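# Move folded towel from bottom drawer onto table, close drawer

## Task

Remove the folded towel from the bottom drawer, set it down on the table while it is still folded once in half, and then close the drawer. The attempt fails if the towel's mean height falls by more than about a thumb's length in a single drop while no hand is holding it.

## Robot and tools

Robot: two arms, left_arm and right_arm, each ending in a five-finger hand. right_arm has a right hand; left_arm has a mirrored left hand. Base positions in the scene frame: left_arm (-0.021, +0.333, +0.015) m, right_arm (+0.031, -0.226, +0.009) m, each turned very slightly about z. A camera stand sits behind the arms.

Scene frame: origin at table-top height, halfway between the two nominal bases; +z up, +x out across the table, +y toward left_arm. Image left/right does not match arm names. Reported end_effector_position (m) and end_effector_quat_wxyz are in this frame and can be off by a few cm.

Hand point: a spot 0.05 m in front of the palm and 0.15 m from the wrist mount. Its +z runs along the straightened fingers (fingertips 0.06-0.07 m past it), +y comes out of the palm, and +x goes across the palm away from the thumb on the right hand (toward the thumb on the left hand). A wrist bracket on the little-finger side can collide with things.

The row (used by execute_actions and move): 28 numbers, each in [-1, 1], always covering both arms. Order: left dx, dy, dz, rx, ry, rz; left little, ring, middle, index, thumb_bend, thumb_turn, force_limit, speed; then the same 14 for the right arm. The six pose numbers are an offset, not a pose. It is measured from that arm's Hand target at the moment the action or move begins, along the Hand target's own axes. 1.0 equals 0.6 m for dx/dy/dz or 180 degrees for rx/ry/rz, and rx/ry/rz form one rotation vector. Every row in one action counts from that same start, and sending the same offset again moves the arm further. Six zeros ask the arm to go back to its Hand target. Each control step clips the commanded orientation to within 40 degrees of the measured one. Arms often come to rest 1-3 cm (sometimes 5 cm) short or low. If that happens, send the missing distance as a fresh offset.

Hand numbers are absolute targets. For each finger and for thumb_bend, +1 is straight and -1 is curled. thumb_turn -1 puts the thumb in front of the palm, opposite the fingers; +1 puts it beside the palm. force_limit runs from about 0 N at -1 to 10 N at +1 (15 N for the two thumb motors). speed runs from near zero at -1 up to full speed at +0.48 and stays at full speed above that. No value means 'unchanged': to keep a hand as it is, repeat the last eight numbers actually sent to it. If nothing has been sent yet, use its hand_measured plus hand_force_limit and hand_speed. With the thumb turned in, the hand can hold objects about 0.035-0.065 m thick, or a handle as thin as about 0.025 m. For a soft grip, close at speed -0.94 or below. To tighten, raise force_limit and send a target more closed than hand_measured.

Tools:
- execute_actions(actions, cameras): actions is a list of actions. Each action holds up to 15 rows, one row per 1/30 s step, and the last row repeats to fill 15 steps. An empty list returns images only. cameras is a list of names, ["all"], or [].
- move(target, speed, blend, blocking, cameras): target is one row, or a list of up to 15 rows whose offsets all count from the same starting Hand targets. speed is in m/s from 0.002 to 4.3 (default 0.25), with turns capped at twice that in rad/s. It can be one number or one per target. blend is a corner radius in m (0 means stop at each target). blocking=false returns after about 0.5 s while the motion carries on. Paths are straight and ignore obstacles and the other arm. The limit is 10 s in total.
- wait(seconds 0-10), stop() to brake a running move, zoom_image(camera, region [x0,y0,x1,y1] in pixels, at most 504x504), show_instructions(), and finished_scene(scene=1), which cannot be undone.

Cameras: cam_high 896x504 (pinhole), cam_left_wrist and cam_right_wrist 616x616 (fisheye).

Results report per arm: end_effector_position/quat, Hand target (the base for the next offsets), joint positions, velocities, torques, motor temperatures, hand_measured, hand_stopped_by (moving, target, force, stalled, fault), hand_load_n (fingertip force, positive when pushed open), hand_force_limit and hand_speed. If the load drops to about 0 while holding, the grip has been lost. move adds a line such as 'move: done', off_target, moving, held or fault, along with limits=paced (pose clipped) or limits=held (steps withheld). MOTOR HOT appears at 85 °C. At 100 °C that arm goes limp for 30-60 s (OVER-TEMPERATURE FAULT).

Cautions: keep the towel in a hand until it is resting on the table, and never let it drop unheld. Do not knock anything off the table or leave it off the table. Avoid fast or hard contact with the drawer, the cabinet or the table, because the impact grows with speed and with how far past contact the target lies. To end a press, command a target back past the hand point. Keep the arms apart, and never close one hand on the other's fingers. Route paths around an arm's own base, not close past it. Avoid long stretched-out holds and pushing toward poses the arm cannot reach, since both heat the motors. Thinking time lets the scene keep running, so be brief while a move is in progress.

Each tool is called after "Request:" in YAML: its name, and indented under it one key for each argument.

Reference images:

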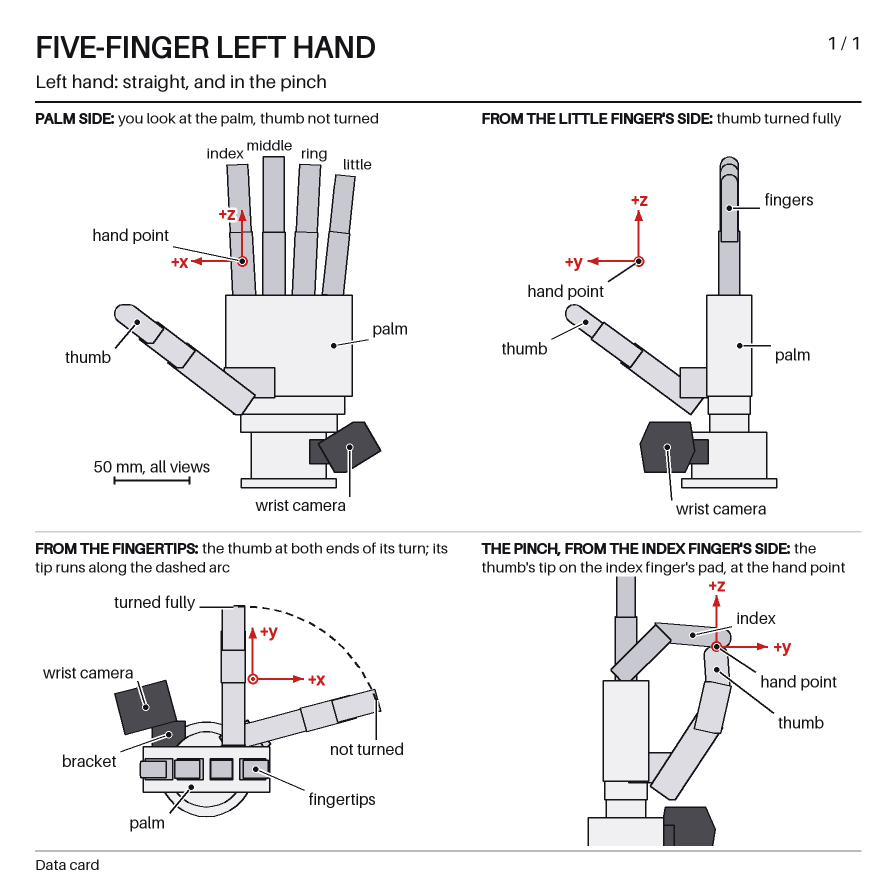

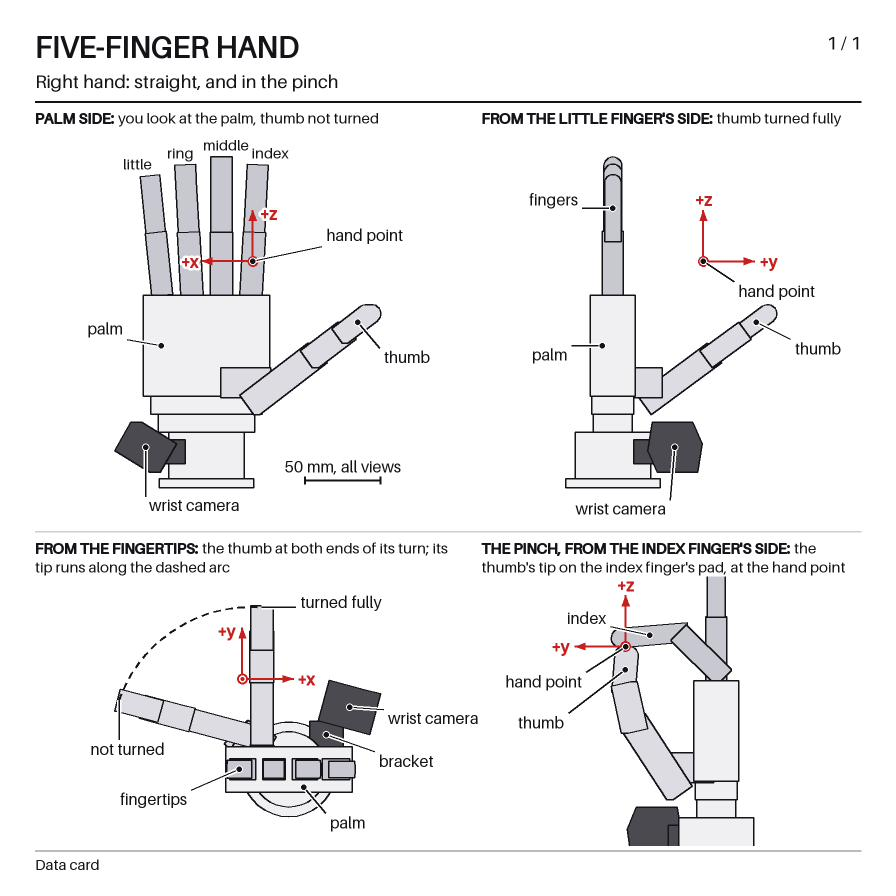

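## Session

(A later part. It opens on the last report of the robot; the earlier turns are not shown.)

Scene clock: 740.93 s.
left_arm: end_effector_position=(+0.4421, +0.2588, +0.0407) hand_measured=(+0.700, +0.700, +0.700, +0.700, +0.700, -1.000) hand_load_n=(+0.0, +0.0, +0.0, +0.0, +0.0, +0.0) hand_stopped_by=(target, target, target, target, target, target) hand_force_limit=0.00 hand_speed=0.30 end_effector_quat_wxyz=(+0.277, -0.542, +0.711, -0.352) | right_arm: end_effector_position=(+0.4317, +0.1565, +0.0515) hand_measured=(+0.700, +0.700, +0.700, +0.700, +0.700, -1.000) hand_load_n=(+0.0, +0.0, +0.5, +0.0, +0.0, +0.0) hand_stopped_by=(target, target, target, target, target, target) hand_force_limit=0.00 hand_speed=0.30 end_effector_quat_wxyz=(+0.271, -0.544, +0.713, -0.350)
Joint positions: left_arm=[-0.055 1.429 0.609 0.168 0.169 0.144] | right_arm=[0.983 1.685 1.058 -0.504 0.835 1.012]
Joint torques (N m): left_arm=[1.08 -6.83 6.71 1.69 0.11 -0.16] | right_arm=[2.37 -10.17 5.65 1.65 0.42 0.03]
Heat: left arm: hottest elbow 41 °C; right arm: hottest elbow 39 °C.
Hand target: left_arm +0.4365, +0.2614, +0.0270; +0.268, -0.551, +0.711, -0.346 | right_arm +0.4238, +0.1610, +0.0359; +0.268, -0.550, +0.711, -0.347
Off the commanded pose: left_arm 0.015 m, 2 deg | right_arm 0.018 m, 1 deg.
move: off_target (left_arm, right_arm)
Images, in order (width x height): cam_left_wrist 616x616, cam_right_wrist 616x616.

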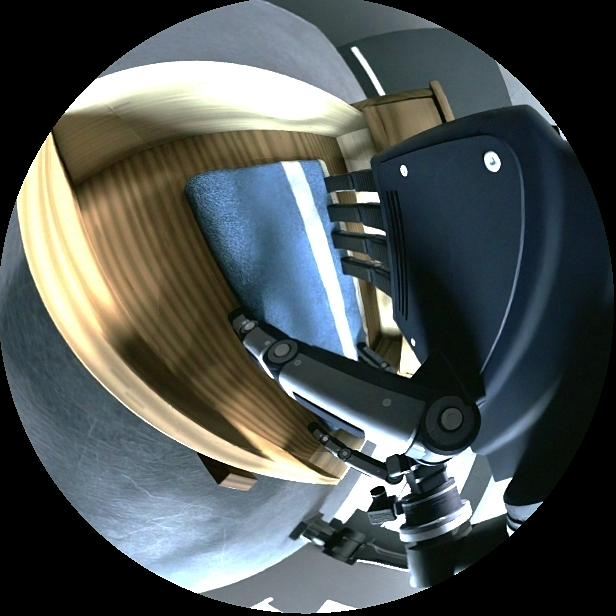

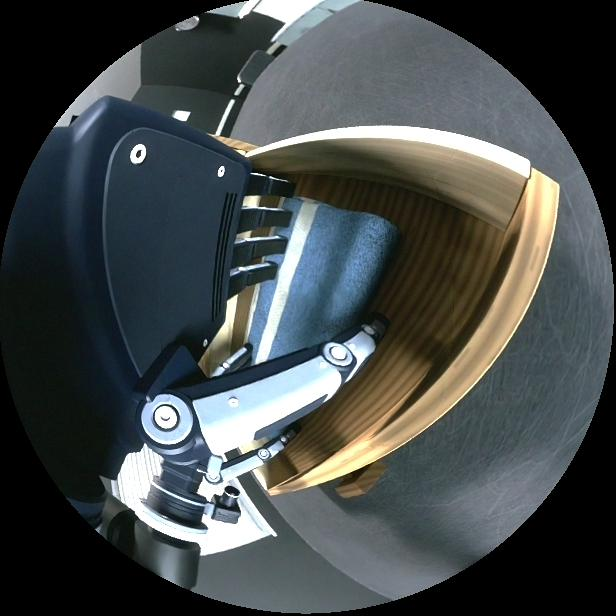

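Request:
move:
  target: [0,0,0,0,0,0,0.7,0.7,-0.3,-0.3,0.6,-1,0.4,-0.7, 0,0,0,0,0,0,0.7,0.7,-0.3,-0.3,0.6,-1,0.4,-0.7]
  cameras: ["all"]

Request:
zoom_image:
  camera: "cam_left_wrist"
  region: [150, 150, 420, 420]

Request:
zoom_image:
  camera: "cam_right_wrist"
  region: [200, 170, 460, 430]

Scene clock: 749.10 s.
left_arm: end_effector_position=(+0.4470, +0.2578, +0.0453) hand_measured=(+0.700, +0.700, -0.264, -0.300, +0.602, -1.000) hand_load_n=(+0.0, +0.0, +7.0, +1.5, +7.5, +1.0) hand_stopped_by=(target, target, force, target, target, target) hand_force_limit=0.40 hand_speed=-0.70 end_effector_quat_wxyz=(+0.284, -0.538, +0.707, -0.361) | right_arm: end_effector_position=(+0.4357, +0.1600, +0.0555) hand_measured=(+0.700, +0.700, -0.208, -0.298, +0.602, -1.000) hand_load_n=(+0.0, +0.0, +6.5, +4.0, +10.0, +0.0) hand_stopped_by=(target, target, force, target, target, target) hand_force_limit=0.40 hand_speed=-0.70 end_effector_quat_wxyz=(+0.282, -0.536, +0.715, -0.350)
Joint positions: left_arm=[-0.055 1.428 0.609 0.192 0.172 0.14] | right_arm=[0.983 1.683 1.058 -0.483 0.841 1.016]
Joint torques (N m): left_arm=[1.2 -6.77 6.69 0.51 -0.03 -0.1] | right_arm=[2.14 -9.82 5.6 0.61 0.15 -0.01]
Heat: left arm: hottest elbow 40 °C; right arm: hottest elbow 39 °C.
Hand target: left_arm +0.4366, +0.2614, +0.0270; +0.268, -0.551, +0.711, -0.346 | right_arm +0.4238, +0.1609, +0.0359; +0.268, -0.550, +0.711, -0.347
Off the commanded pose: left_arm 0.021 m, 3 deg | right_arm 0.023 m, 2 deg.
move: off_target (left_arm, right_arm)

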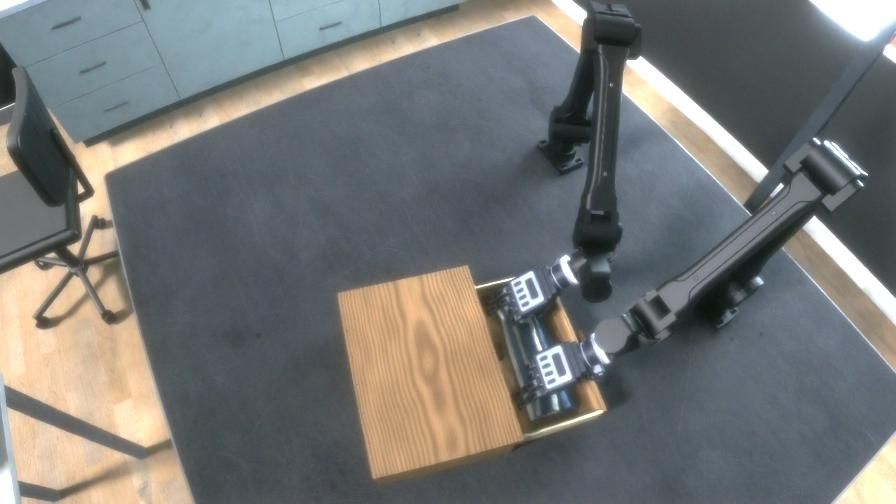

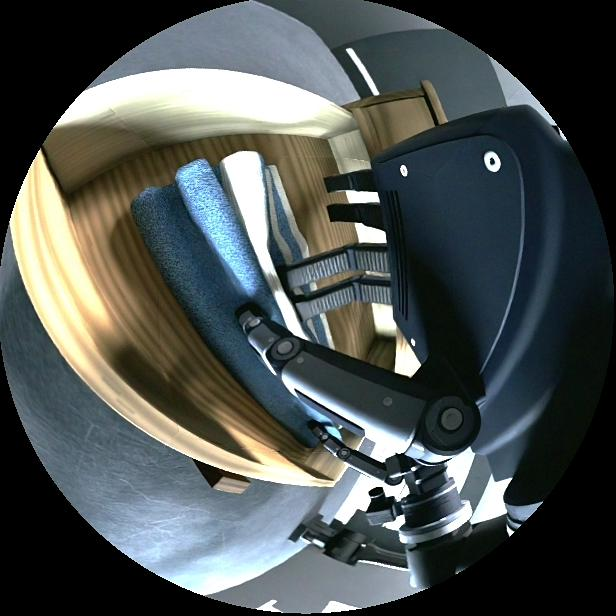

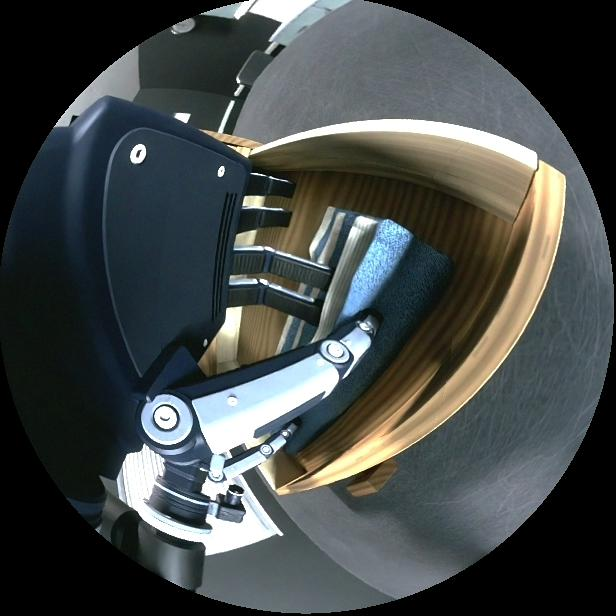

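Scaled by 1.867 from the camera's 616x616 image, which has a finer 880x880 frame.

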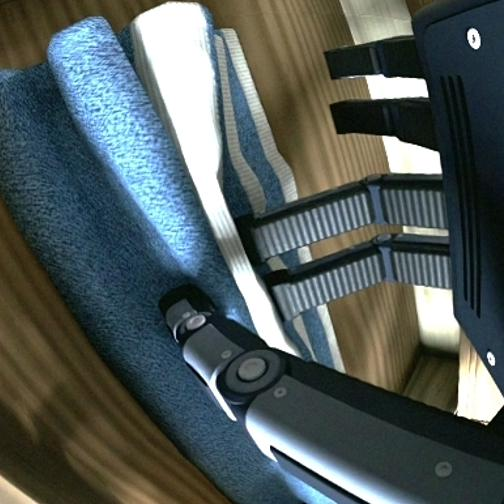

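Scaled by 1.938 from the camera's 616x616 image, which has a finer 880x880 frame.

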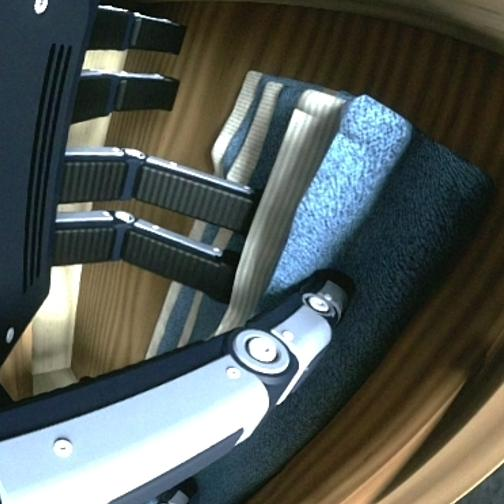

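Request:
move:
  target: [0,0,0,0,0,0,0.7,0.7,0.8,0.8,0.6,-1,0.4,-0.6, 0,0,0,0,0,0,0.7,0.7,0.8,0.8,0.6,-1,0.4,-0.6]
  cameras: ["cam_left_wrist","cam_right_wrist"]

Scene clock: 788.97 s.
left_arm: end_effector_position=(+0.4446, +0.2592, +0.0392) hand_measured=(+0.700, +0.700, +0.800, +0.800, +0.600, -1.000) hand_load_n=(+0.0, +0.0, +0.0, +0.0, +0.0, +0.0) hand_stopped_by=(target, target, target, target, target, target) hand_force_limit=0.40 hand_speed=-0.60 end_effector_quat_wxyz=(+0.278, -0.542, +0.708, -0.356) | right_arm: end_effector_position=(+0.4275, +0.1668, +0.0471) hand_measured=(+0.700, +0.700, +0.800, +0.800, +0.600, -1.000) hand_load_n=(+0.0, +0.5, +0.5, +0.0, +0.0, +0.0) hand_stopped_by=(target, target, target, target, target, target) hand_force_limit=0.40 hand_speed=-0.60 end_effector_quat_wxyz=(+0.279, -0.547, +0.710, -0.345)
Joint positions: left_arm=[-0.052 1.439 0.609 0.185 0.173 0.139] | right_arm=[0.999 1.697 1.058 -0.483 0.832 1.016]
Joint torques (N m): left_arm=[0.67 -7.71 6.72 0.98 0 -0.12] | right_arm=[0.67 -10.75 5.49 0.7 0.53 -0.01]
Heat: left arm: hottest elbow 39 °C; right arm: hottest elbow 37 °C.
Hand target: left_arm +0.4365, +0.2615, +0.0270; +0.268, -0.551, +0.711, -0.346 | right_arm +0.4238, +0.1609, +0.0358; +0.267, -0.550, +0.711, -0.347
Off the commanded pose: left_arm 0.015 m, 2 deg | right_arm 0.013 m, 1 deg.
move: off_target (left_arm, right_arm)
Images, in order (width x height): cam_left_wrist 616x616, cam_right_wrist 616x616.

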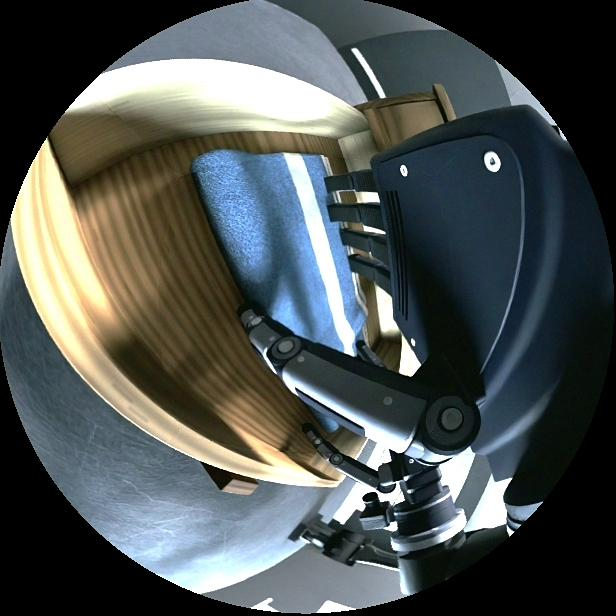

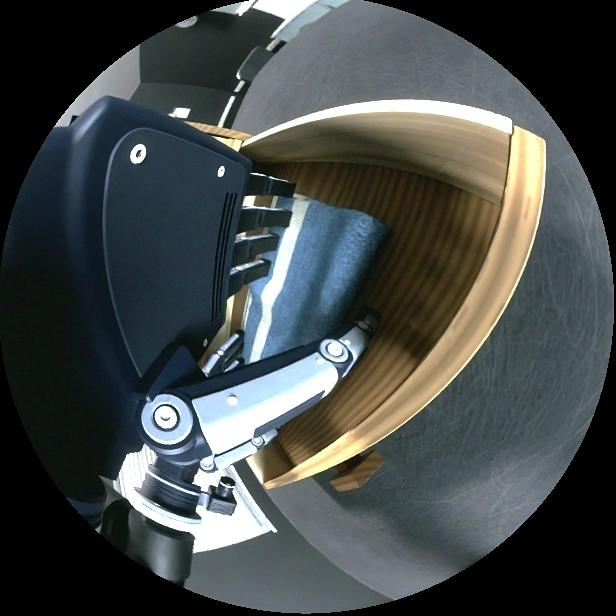

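Request:
zoom_image:
  camera: "cam_left_wrist"
  region: [150, 130, 420, 400]

Request:
zoom_image:
  camera: "cam_right_wrist"
  region: [200, 170, 460, 430]

Scaled by 1.867 from the camera's 616x616 image, which has a finer 880x880 frame.

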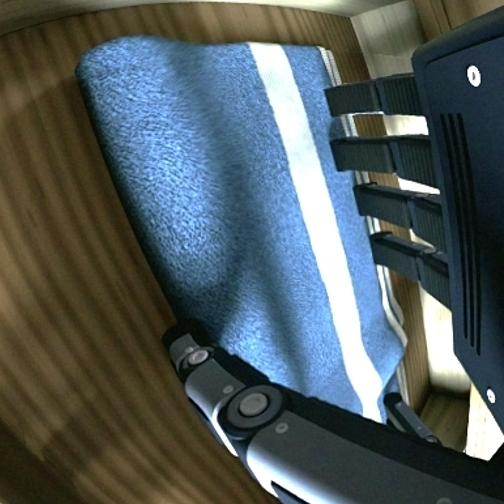

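Scaled by 1.938 from the camera's 616x616 image, which has a finer 880x880 frame.

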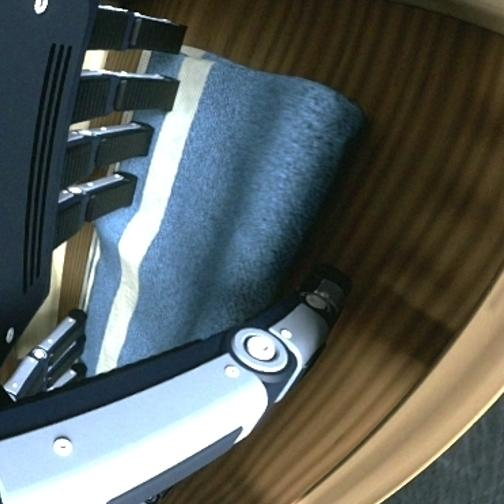

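Request:
move:
  target: [-0.0033,-0.0268,-0.0173,0.0611,0,0,0.7,0.7,0.8,0.8,0.7,-1,0.4,-0.6, -0.0017,-0.014,-0.0285,0.0611,0,0,0.7,0.7,0.8,0.8,0.7,-1,0.4,-0.6]
  speed: 0.06
  cameras: ["all"]

Request:
zoom_image:
  camera: "cam_left_wrist"
  region: [130, 150, 400, 420]

Request:
zoom_image:
  camera: "cam_right_wrist"
  region: [220, 170, 480, 430]

Scene clock: 814.63 s.
left_arm: end_effector_position=(+0.4388, +0.2606, +0.0409) hand_measured=(+0.700, +0.700, +0.800, +0.800, +0.700, -1.000) hand_load_n=(+0.0, +0.0, +0.0, +0.0, +0.5, +0.0) hand_stopped_by=(target, target, target, target, target, target) hand_force_limit=0.40 hand_speed=-0.60 end_effector_quat_wxyz=(+0.314, -0.522, +0.681, -0.407) | right_arm: end_effector_position=(+0.4219, +0.1592, +0.0522) hand_measured=(+0.700, +0.700, +0.800, +0.800, +0.700, -1.000) hand_load_n=(-0.5, -0.5, +0.0, +0.0, +0.0, +0.0) hand_stopped_by=(target, target, target, target, target, target) hand_force_limit=0.40 hand_speed=-0.60 end_effector_quat_wxyz=(+0.313, -0.517, +0.681, -0.414)
Joint positions: left_arm=[-0.031 1.437 0.499 0.434 0.213 0.121] | right_arm=[1.06 1.697 0.997 -0.386 1.024 1.016]
Joint torques (N m): left_arm=[1.2 -9.7 6.13 1.76 0.16 -0.12] | right_arm=[2.14 -11.93 5.68 1.58 0.88 -0.2]
Heat: left arm: hottest elbow 39 °C; right arm: hottest elbow 37 °C.
Hand target: left_arm +0.4387, +0.2630, +0.0461; +0.320, -0.522, +0.674, -0.413 | right_arm +0.4161, +0.1639, +0.0529; +0.319, -0.522, +0.675, -0.413
Off the commanded pose: left_arm 0.006 m, 1 deg | right_arm 0.008 m, 1 deg.
move: done

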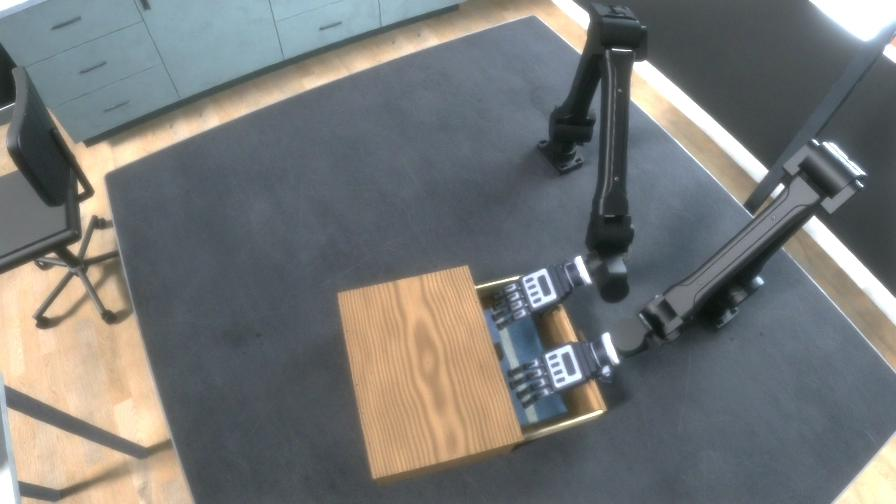

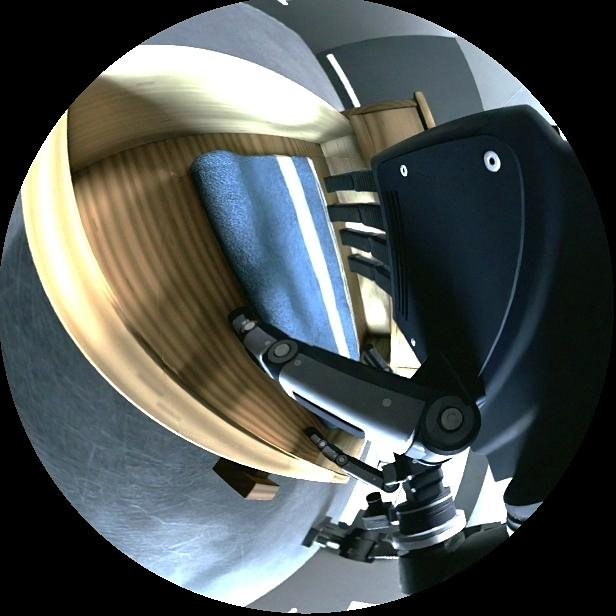

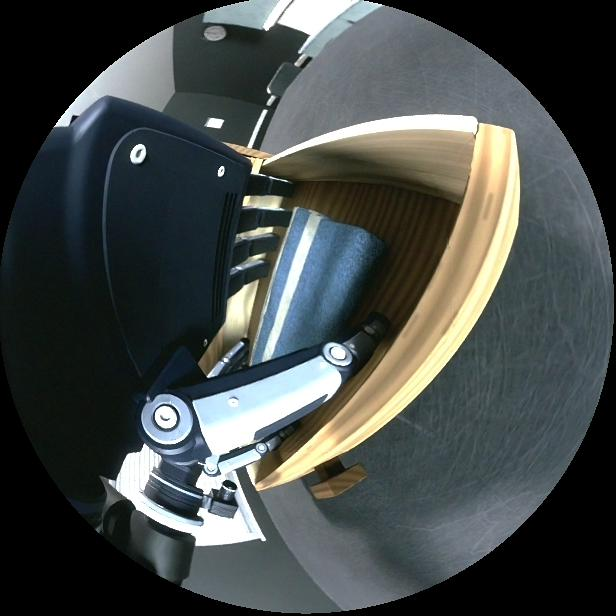

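Scaled by 1.867 from the camera's 616x616 image, which has a finer 880x880 frame.

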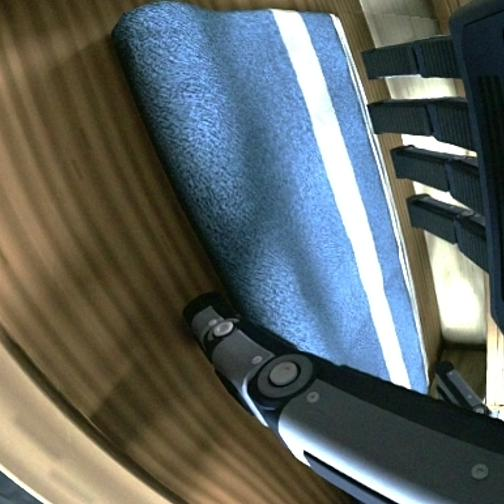

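Scaled by 1.938 from the camera's 616x616 image, which has a finer 880x880 frame.

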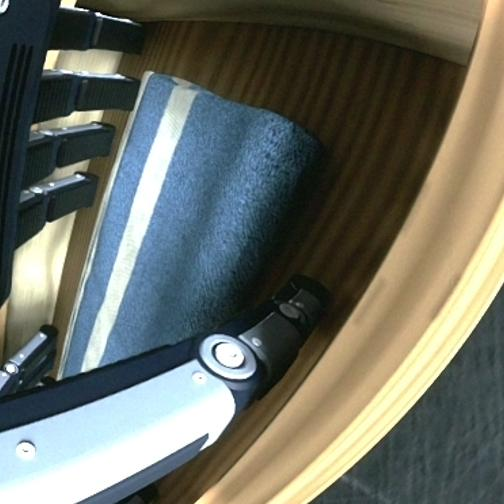

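Request:
move:
  target: [0,0.0149,0.0076,0,0,0,0.7,0.7,0.8,0.8,0.7,-1,0.4,-0.6, 0,0.0149,0.0076,0,0,0,0.7,0.7,0.8,0.8,0.7,-1,0.4,-0.6]
  speed: 0.04
  cameras: ["cam_left_wrist","cam_right_wrist"]

Scene clock: 822.43 s.
left_arm: end_effector_position=(+0.4414, +0.2606, +0.0427) hand_measured=(+0.700, +0.700, +0.800, +0.800, +0.700, -1.000) hand_load_n=(+0.0, +0.0, +0.0, +0.0, +0.0, +0.0) hand_stopped_by=(target, target, target, target, target, target) hand_force_limit=0.40 hand_speed=-0.60 end_effector_quat_wxyz=(+0.323, -0.516, +0.677, -0.414) | right_arm: end_effector_position=(+0.4225, +0.1601, +0.0493) hand_measured=(+0.700, +0.700, +0.800, +0.800, +0.700, -1.000) hand_load_n=(-0.5, +0.0, +0.0, +0.0, +0.0, +0.0) hand_stopped_by=(target, target, target, target, target, target) hand_force_limit=0.40 hand_speed=-0.60 end_effector_quat_wxyz=(+0.319, -0.513, +0.682, -0.412)
Joint positions: left_arm=[-0.031 1.443 0.491 0.475 0.213 0.121] | right_arm=[1.06 1.701 0.988 -0.359 1.024 1.016]
Joint torques (N m): left_arm=[1.08 -7.53 6.11 1.87 0.14 -0.16] | right_arm=[1.79 -10.87 5.53 1.69 0.87 -0.25]
Heat: left arm: hottest elbow 39 °C; right arm: hottest elbow 37 °C.
Hand target: left_arm +0.4388, +0.2630, +0.0362; +0.320, -0.522, +0.674, -0.413 | right_arm +0.4161, +0.1639, +0.0430; +0.319, -0.522, +0.675, -0.413
Off the commanded pose: left_arm 0.008 m, 1 deg | right_arm 0.010 m, 1 deg.
move: done
Images, in order (width x height): cam_left_wrist 616x616, cam_right_wrist 616x616.

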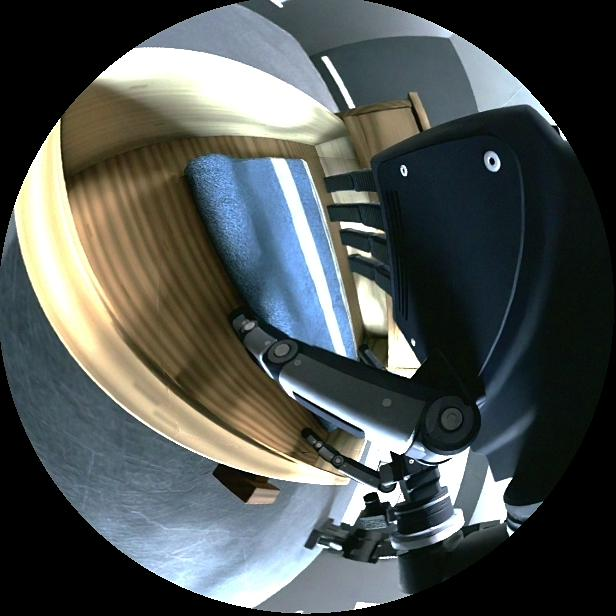

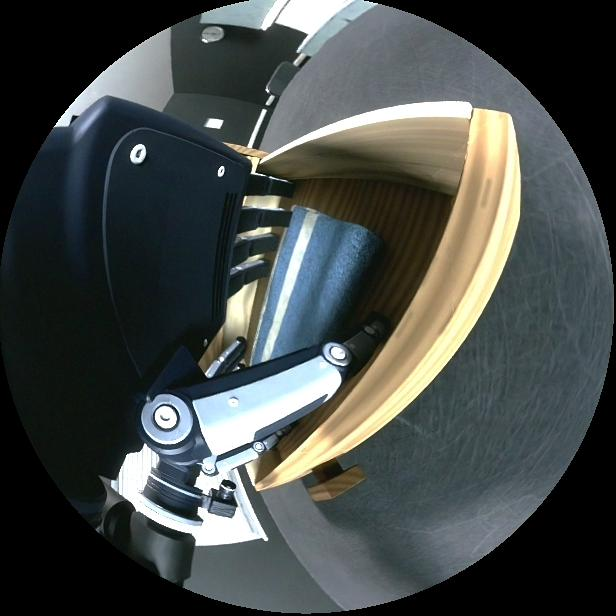

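Request:
move:
  target:
    - [0,0.0119,0.0061,0,0,0,0.7,0.7,0.8,0.8,0.7,-1,0.4,-0.6, 0,0.0104,0.0053,0,0,0,0.7,0.7,0.8,0.8,0.7,-1,0.4,-0.6]
    - [0,0.0119,0.0061,0,0,0,0.7,0.7,-0.2,-0.2,0.7,-1,0.3,-0.75, 0,0.0104,0.0053,0,0,0,0.7,0.7,-0.2,-0.2,0.7,-1,0.3,-0.75]
  speed: 0.04
  cameras: ["all"]

Request:
zoom_image:
  camera: "cam_left_wrist"
  region: [130, 130, 400, 400]

Request:
zoom_image:
  camera: "cam_right_wrist"
  region: [220, 170, 480, 430]

Scene clock: 831.37 s.
left_arm: end_effector_position=(+0.4462, +0.2601, +0.0424) hand_measured=(+0.700, +0.700, -0.200, -0.200, +0.700, -1.000) hand_load_n=(+0.0, +0.0, +0.5, +0.0, +0.5, +0.0) hand_stopped_by=(target, target, target, target, target, target) hand_force_limit=0.30 hand_speed=-0.75 end_effector_quat_wxyz=(+0.332, -0.511, +0.671, -0.423) | right_arm: end_effector_position=(+0.4262, +0.1628, +0.0516) hand_measured=(+0.700, +0.700, -0.200, -0.200, +0.700, -1.000) hand_load_n=(+0.0, +0.0, +0.5, +0.0, +0.0, +0.0) hand_stopped_by=(target, target, target, target, target, target) hand_force_limit=0.30 hand_speed=-0.75 end_effector_quat_wxyz=(+0.329, -0.505, +0.681, -0.415)
Joint positions: left_arm=[-0.03 1.465 0.485 0.533 0.215 0.116] | right_arm=[1.062 1.705 0.985 -0.324 1.038 1.01]
Joint torques (N m): left_arm=[1.14 -6.53 5.94 1.07 0.08 -0.11] | right_arm=[1.79 -9.76 5.41 1.02 0.24 -0.16]
Heat: left arm: hottest elbow 39 °C; right arm: hottest elbow 37 °C.
Hand target: left_arm +0.4387, +0.2629, +0.0281; +0.320, -0.522, +0.674, -0.413 | right_arm +0.4161, +0.1640, +0.0359; +0.319, -0.522, +0.675, -0.413
Off the commanded pose: left_arm 0.016 m, 2 deg | right_arm 0.019 m, 2 deg.
move: off_target (left_arm, right_arm); target 2's new numbers were sent with right_arm's hand 0.015 m and 1 deg from that target

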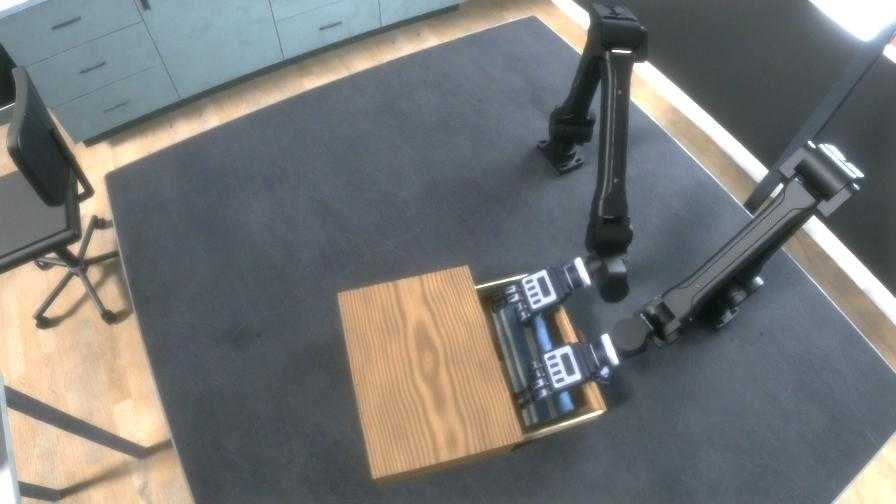

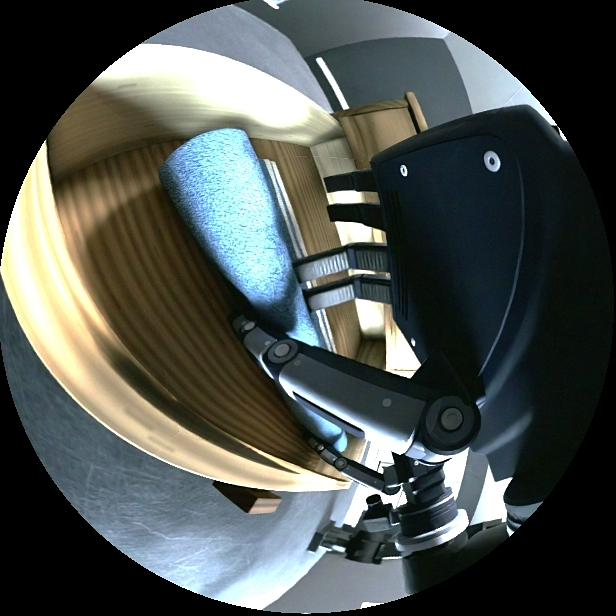

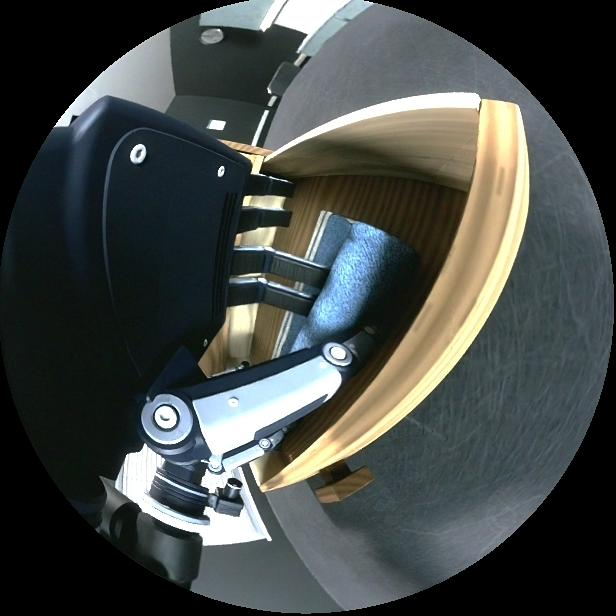

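Scaled by 1.867 from the camera's 616x616 image, which has a finer 880x880 frame.

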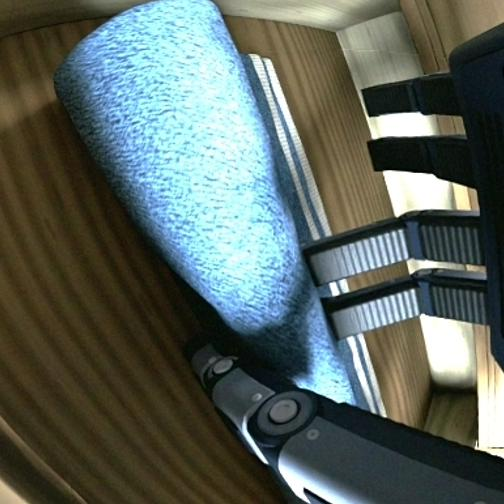

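Scaled by 1.938 from the camera's 616x616 image, which has a finer 880x880 frame.

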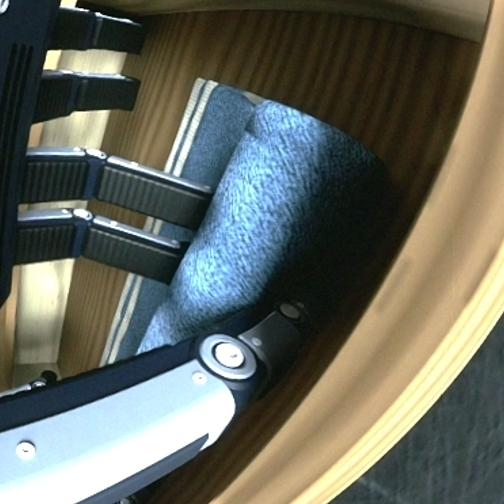

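Request:
move:
  target: [0,0,0,0,0,0,0.7,0.7,-0.35,-0.35,0.25,-1,0.3,-0.8, 0,0,0,0,0,0,0.7,0.7,-0.35,-0.35,0.25,-1,0.3,-0.8]
  cameras: ["all"]

Request:
zoom_image:
  camera: "cam_left_wrist"
  region: [130, 130, 400, 400]

Request:
zoom_image:
  camera: "cam_right_wrist"
  region: [220, 170, 480, 430]

Scene clock: 837.23 s.
left_arm: end_effector_position=(+0.4458, +0.2601, +0.0407) hand_measured=(+0.700, +0.700, -0.344, -0.350, +0.606, -1.000) hand_load_n=(+0.0, +0.0, +9.5, +1.0, +10.5, +2.5) hand_stopped_by=(target, target, force, target, force, target) hand_force_limit=0.30 hand_speed=-0.80 end_effector_quat_wxyz=(+0.330, -0.512, +0.671, -0.422) | right_arm: end_effector_position=(+0.4255, +0.1634, +0.0494) hand_measured=(+0.700, +0.700, -0.344, -0.350, +0.632, -1.000) hand_load_n=(+0.0, +0.0, +8.0, +0.5, +10.5, +1.5) hand_stopped_by=(target, target, force, target, force, target) hand_force_limit=0.30 hand_speed=-0.80 end_effector_quat_wxyz=(+0.328, -0.507, +0.681, -0.413)
Joint positions: left_arm=[-0.03 1.469 0.485 0.533 0.215 0.116] | right_arm=[1.062 1.708 0.985 -0.324 1.033 1.01]
Joint torques (N m): left_arm=[1.08 -6.36 5.94 0.99 0.05 -0.09] | right_arm=[1.85 -10.23 5.39 1.02 0.46 -0.17]
Heat: left arm: hottest elbow 39 °C; right arm: hottest elbow 37 °C.
Hand target: left_arm +0.4387, +0.2629, +0.0279; +0.320, -0.522, +0.674, -0.413 | right_arm +0.4161, +0.1640, +0.0359; +0.319, -0.522, +0.675, -0.413
Off the commanded pose: left_arm 0.015 m, 2 deg | right_arm 0.016 m, 2 deg.
move: off_target (left_arm, right_arm)

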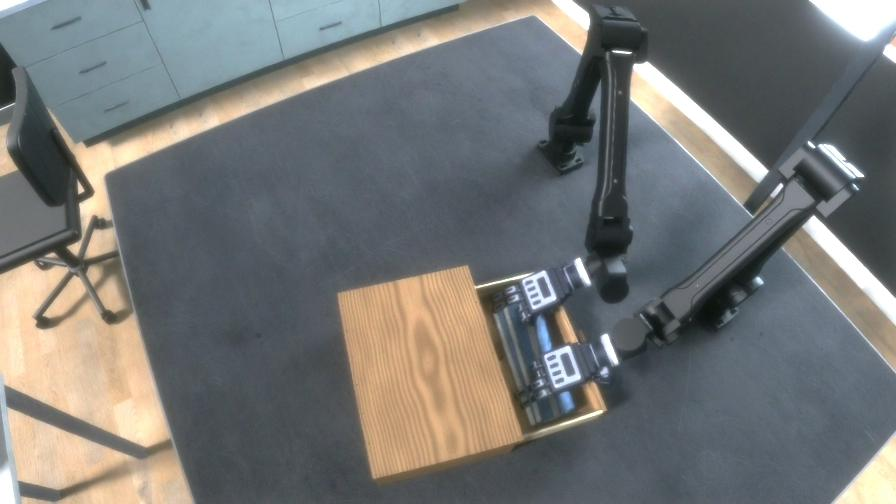

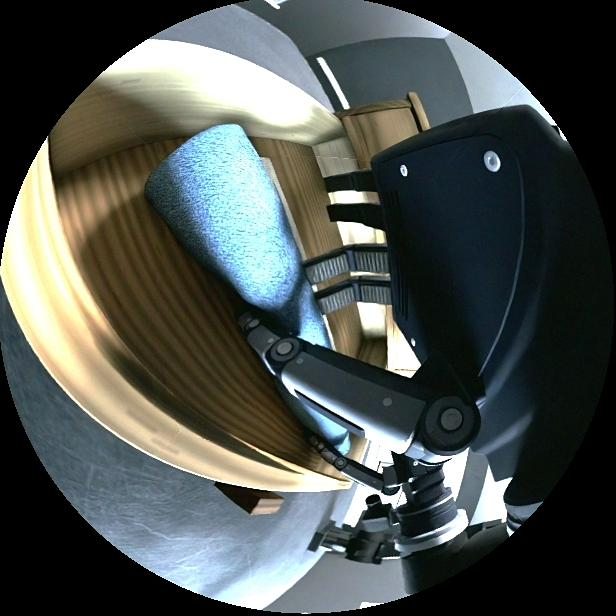

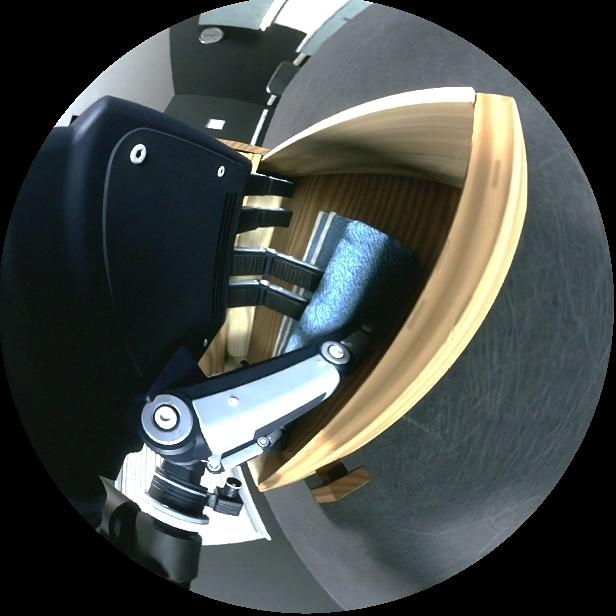

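Scaled by 1.867 from the camera's 616x616 image, which has a finer 880x880 frame.

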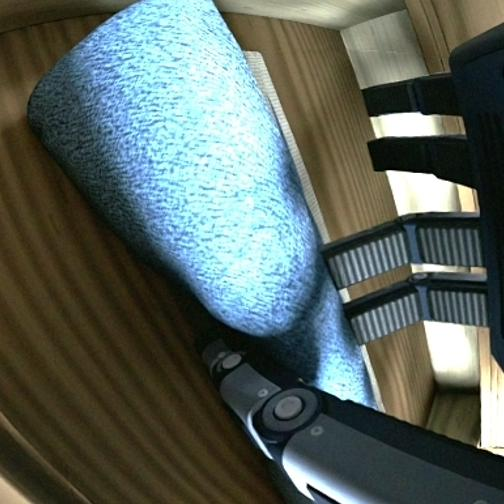

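Scaled by 1.938 from the camera's 616x616 image, which has a finer 880x880 frame.

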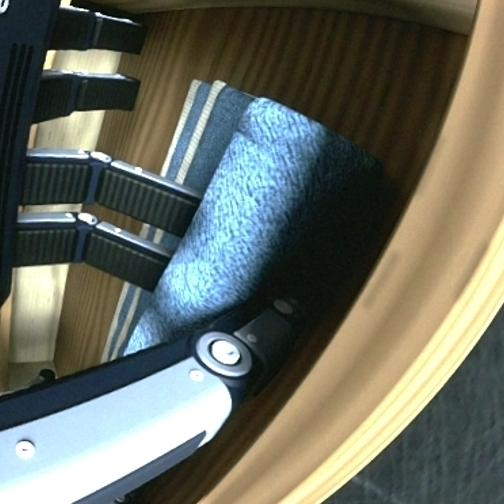

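Request:
move:
  target: [0,-0.1337,-0.0681,0,0,0,0.7,0.7,-0.35,-0.35,0.25,-1,0.3,-0.8, 0,-0.1337,-0.0681,0,0,0,0.7,0.7,-0.35,-0.35,0.25,-1,0.3,-0.8]
  speed: 0.06
  cameras: ["all"]

Request:
zoom_image:
  camera: "cam_left_wrist"
  region: [130, 130, 400, 400]

Request:
zoom_image:
  camera: "cam_right_wrist"
  region: [220, 170, 480, 430]

Scene clock: 844.50 s.
left_arm: end_effector_position=(+0.4132, +0.2589, +0.0877) hand_measured=(+0.700, +0.700, -0.344, -0.350, +0.606, -1.000) hand_load_n=(+0.0, +0.0, +9.0, +1.0, +10.0, +3.5) hand_stopped_by=(target, target, force, target, force, target) hand_force_limit=0.30 hand_speed=-0.80 end_effector_quat_wxyz=(+0.295, -0.533, +0.685, -0.400) | right_arm: end_effector_position=(+0.4124, +0.1494, +0.1052) hand_measured=(+0.700, +0.700, -0.344, -0.350, +0.632, -1.000) hand_load_n=(+0.0, +0.5, +7.5, +0.0, +10.0, +2.0) hand_stopped_by=(target, target, force, target, force, target) hand_force_limit=0.30 hand_speed=-0.80 end_effector_quat_wxyz=(+0.306, -0.525, +0.676, -0.417)
Joint positions: left_arm=[-0.03 1.224 0.516 0.162 0.222 0.108] | right_arm=[1.066 1.584 1.028 -0.548 1.024 1.01]
Joint torques (N m): left_arm=[0.79 -7.06 13.42 0.91 -0.13 -0.04] | right_arm=[1.49 -11.52 10.4 0.2 0.86 -0.15]
Heat: left arm: hottest elbow 39 °C; right arm: hottest elbow 37 °C.
Hand target: left_arm +0.4388, +0.2630, +0.1180; +0.320, -0.522, +0.674, -0.413 | right_arm +0.4161, +0.1642, +0.1261; +0.319, -0.522, +0.675, -0.413
Off the commanded pose: left_arm 0.040 m, 4 deg | right_arm 0.026 m, 2 deg.
move: off_target (left_arm, right_arm)

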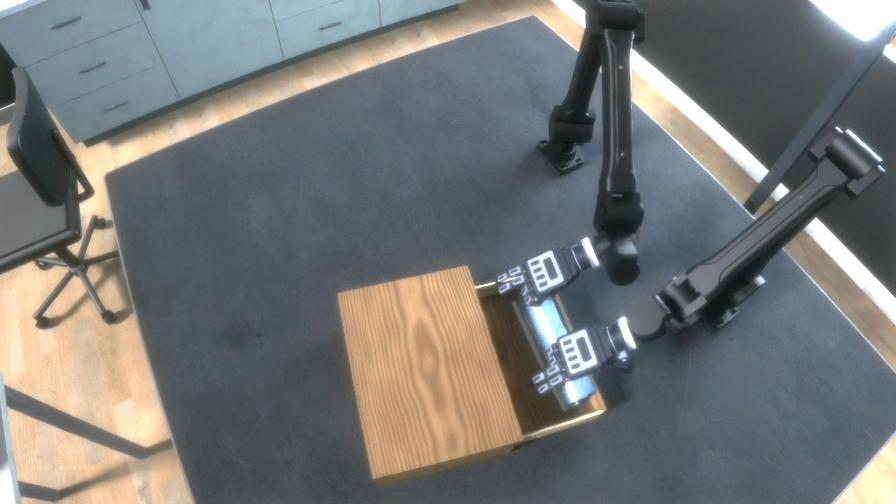

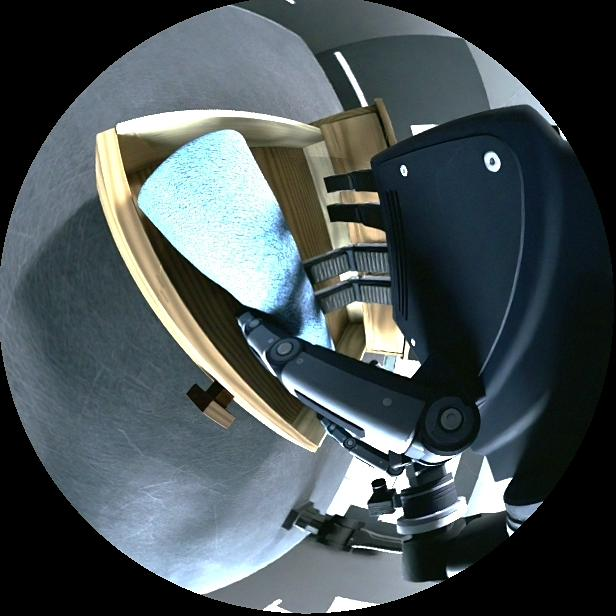

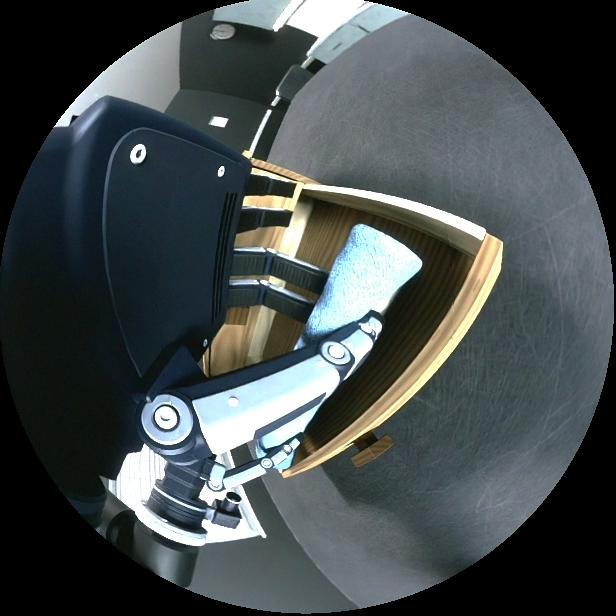

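Scaled by 1.867 from the camera's 616x616 image, which has a finer 880x880 frame.

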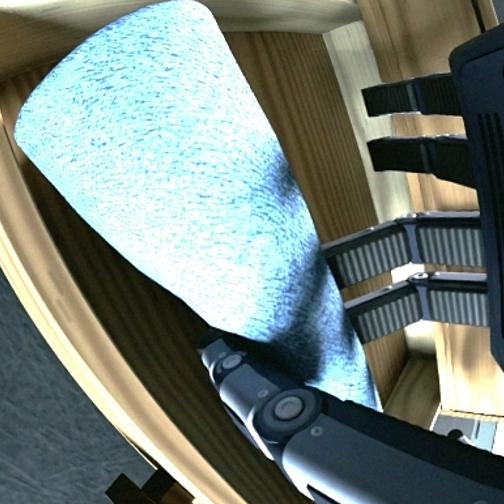

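Scaled by 1.938 from the camera's 616x616 image, which has a finer 880x880 frame.

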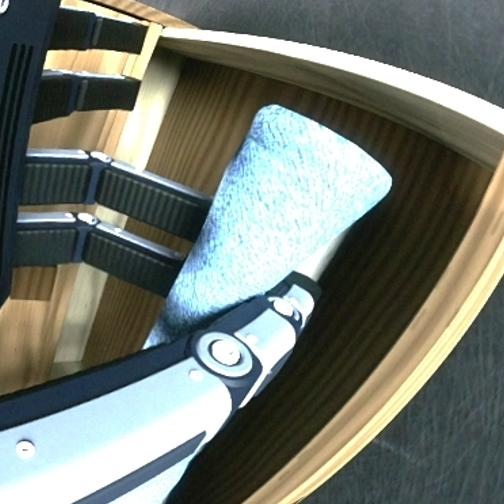

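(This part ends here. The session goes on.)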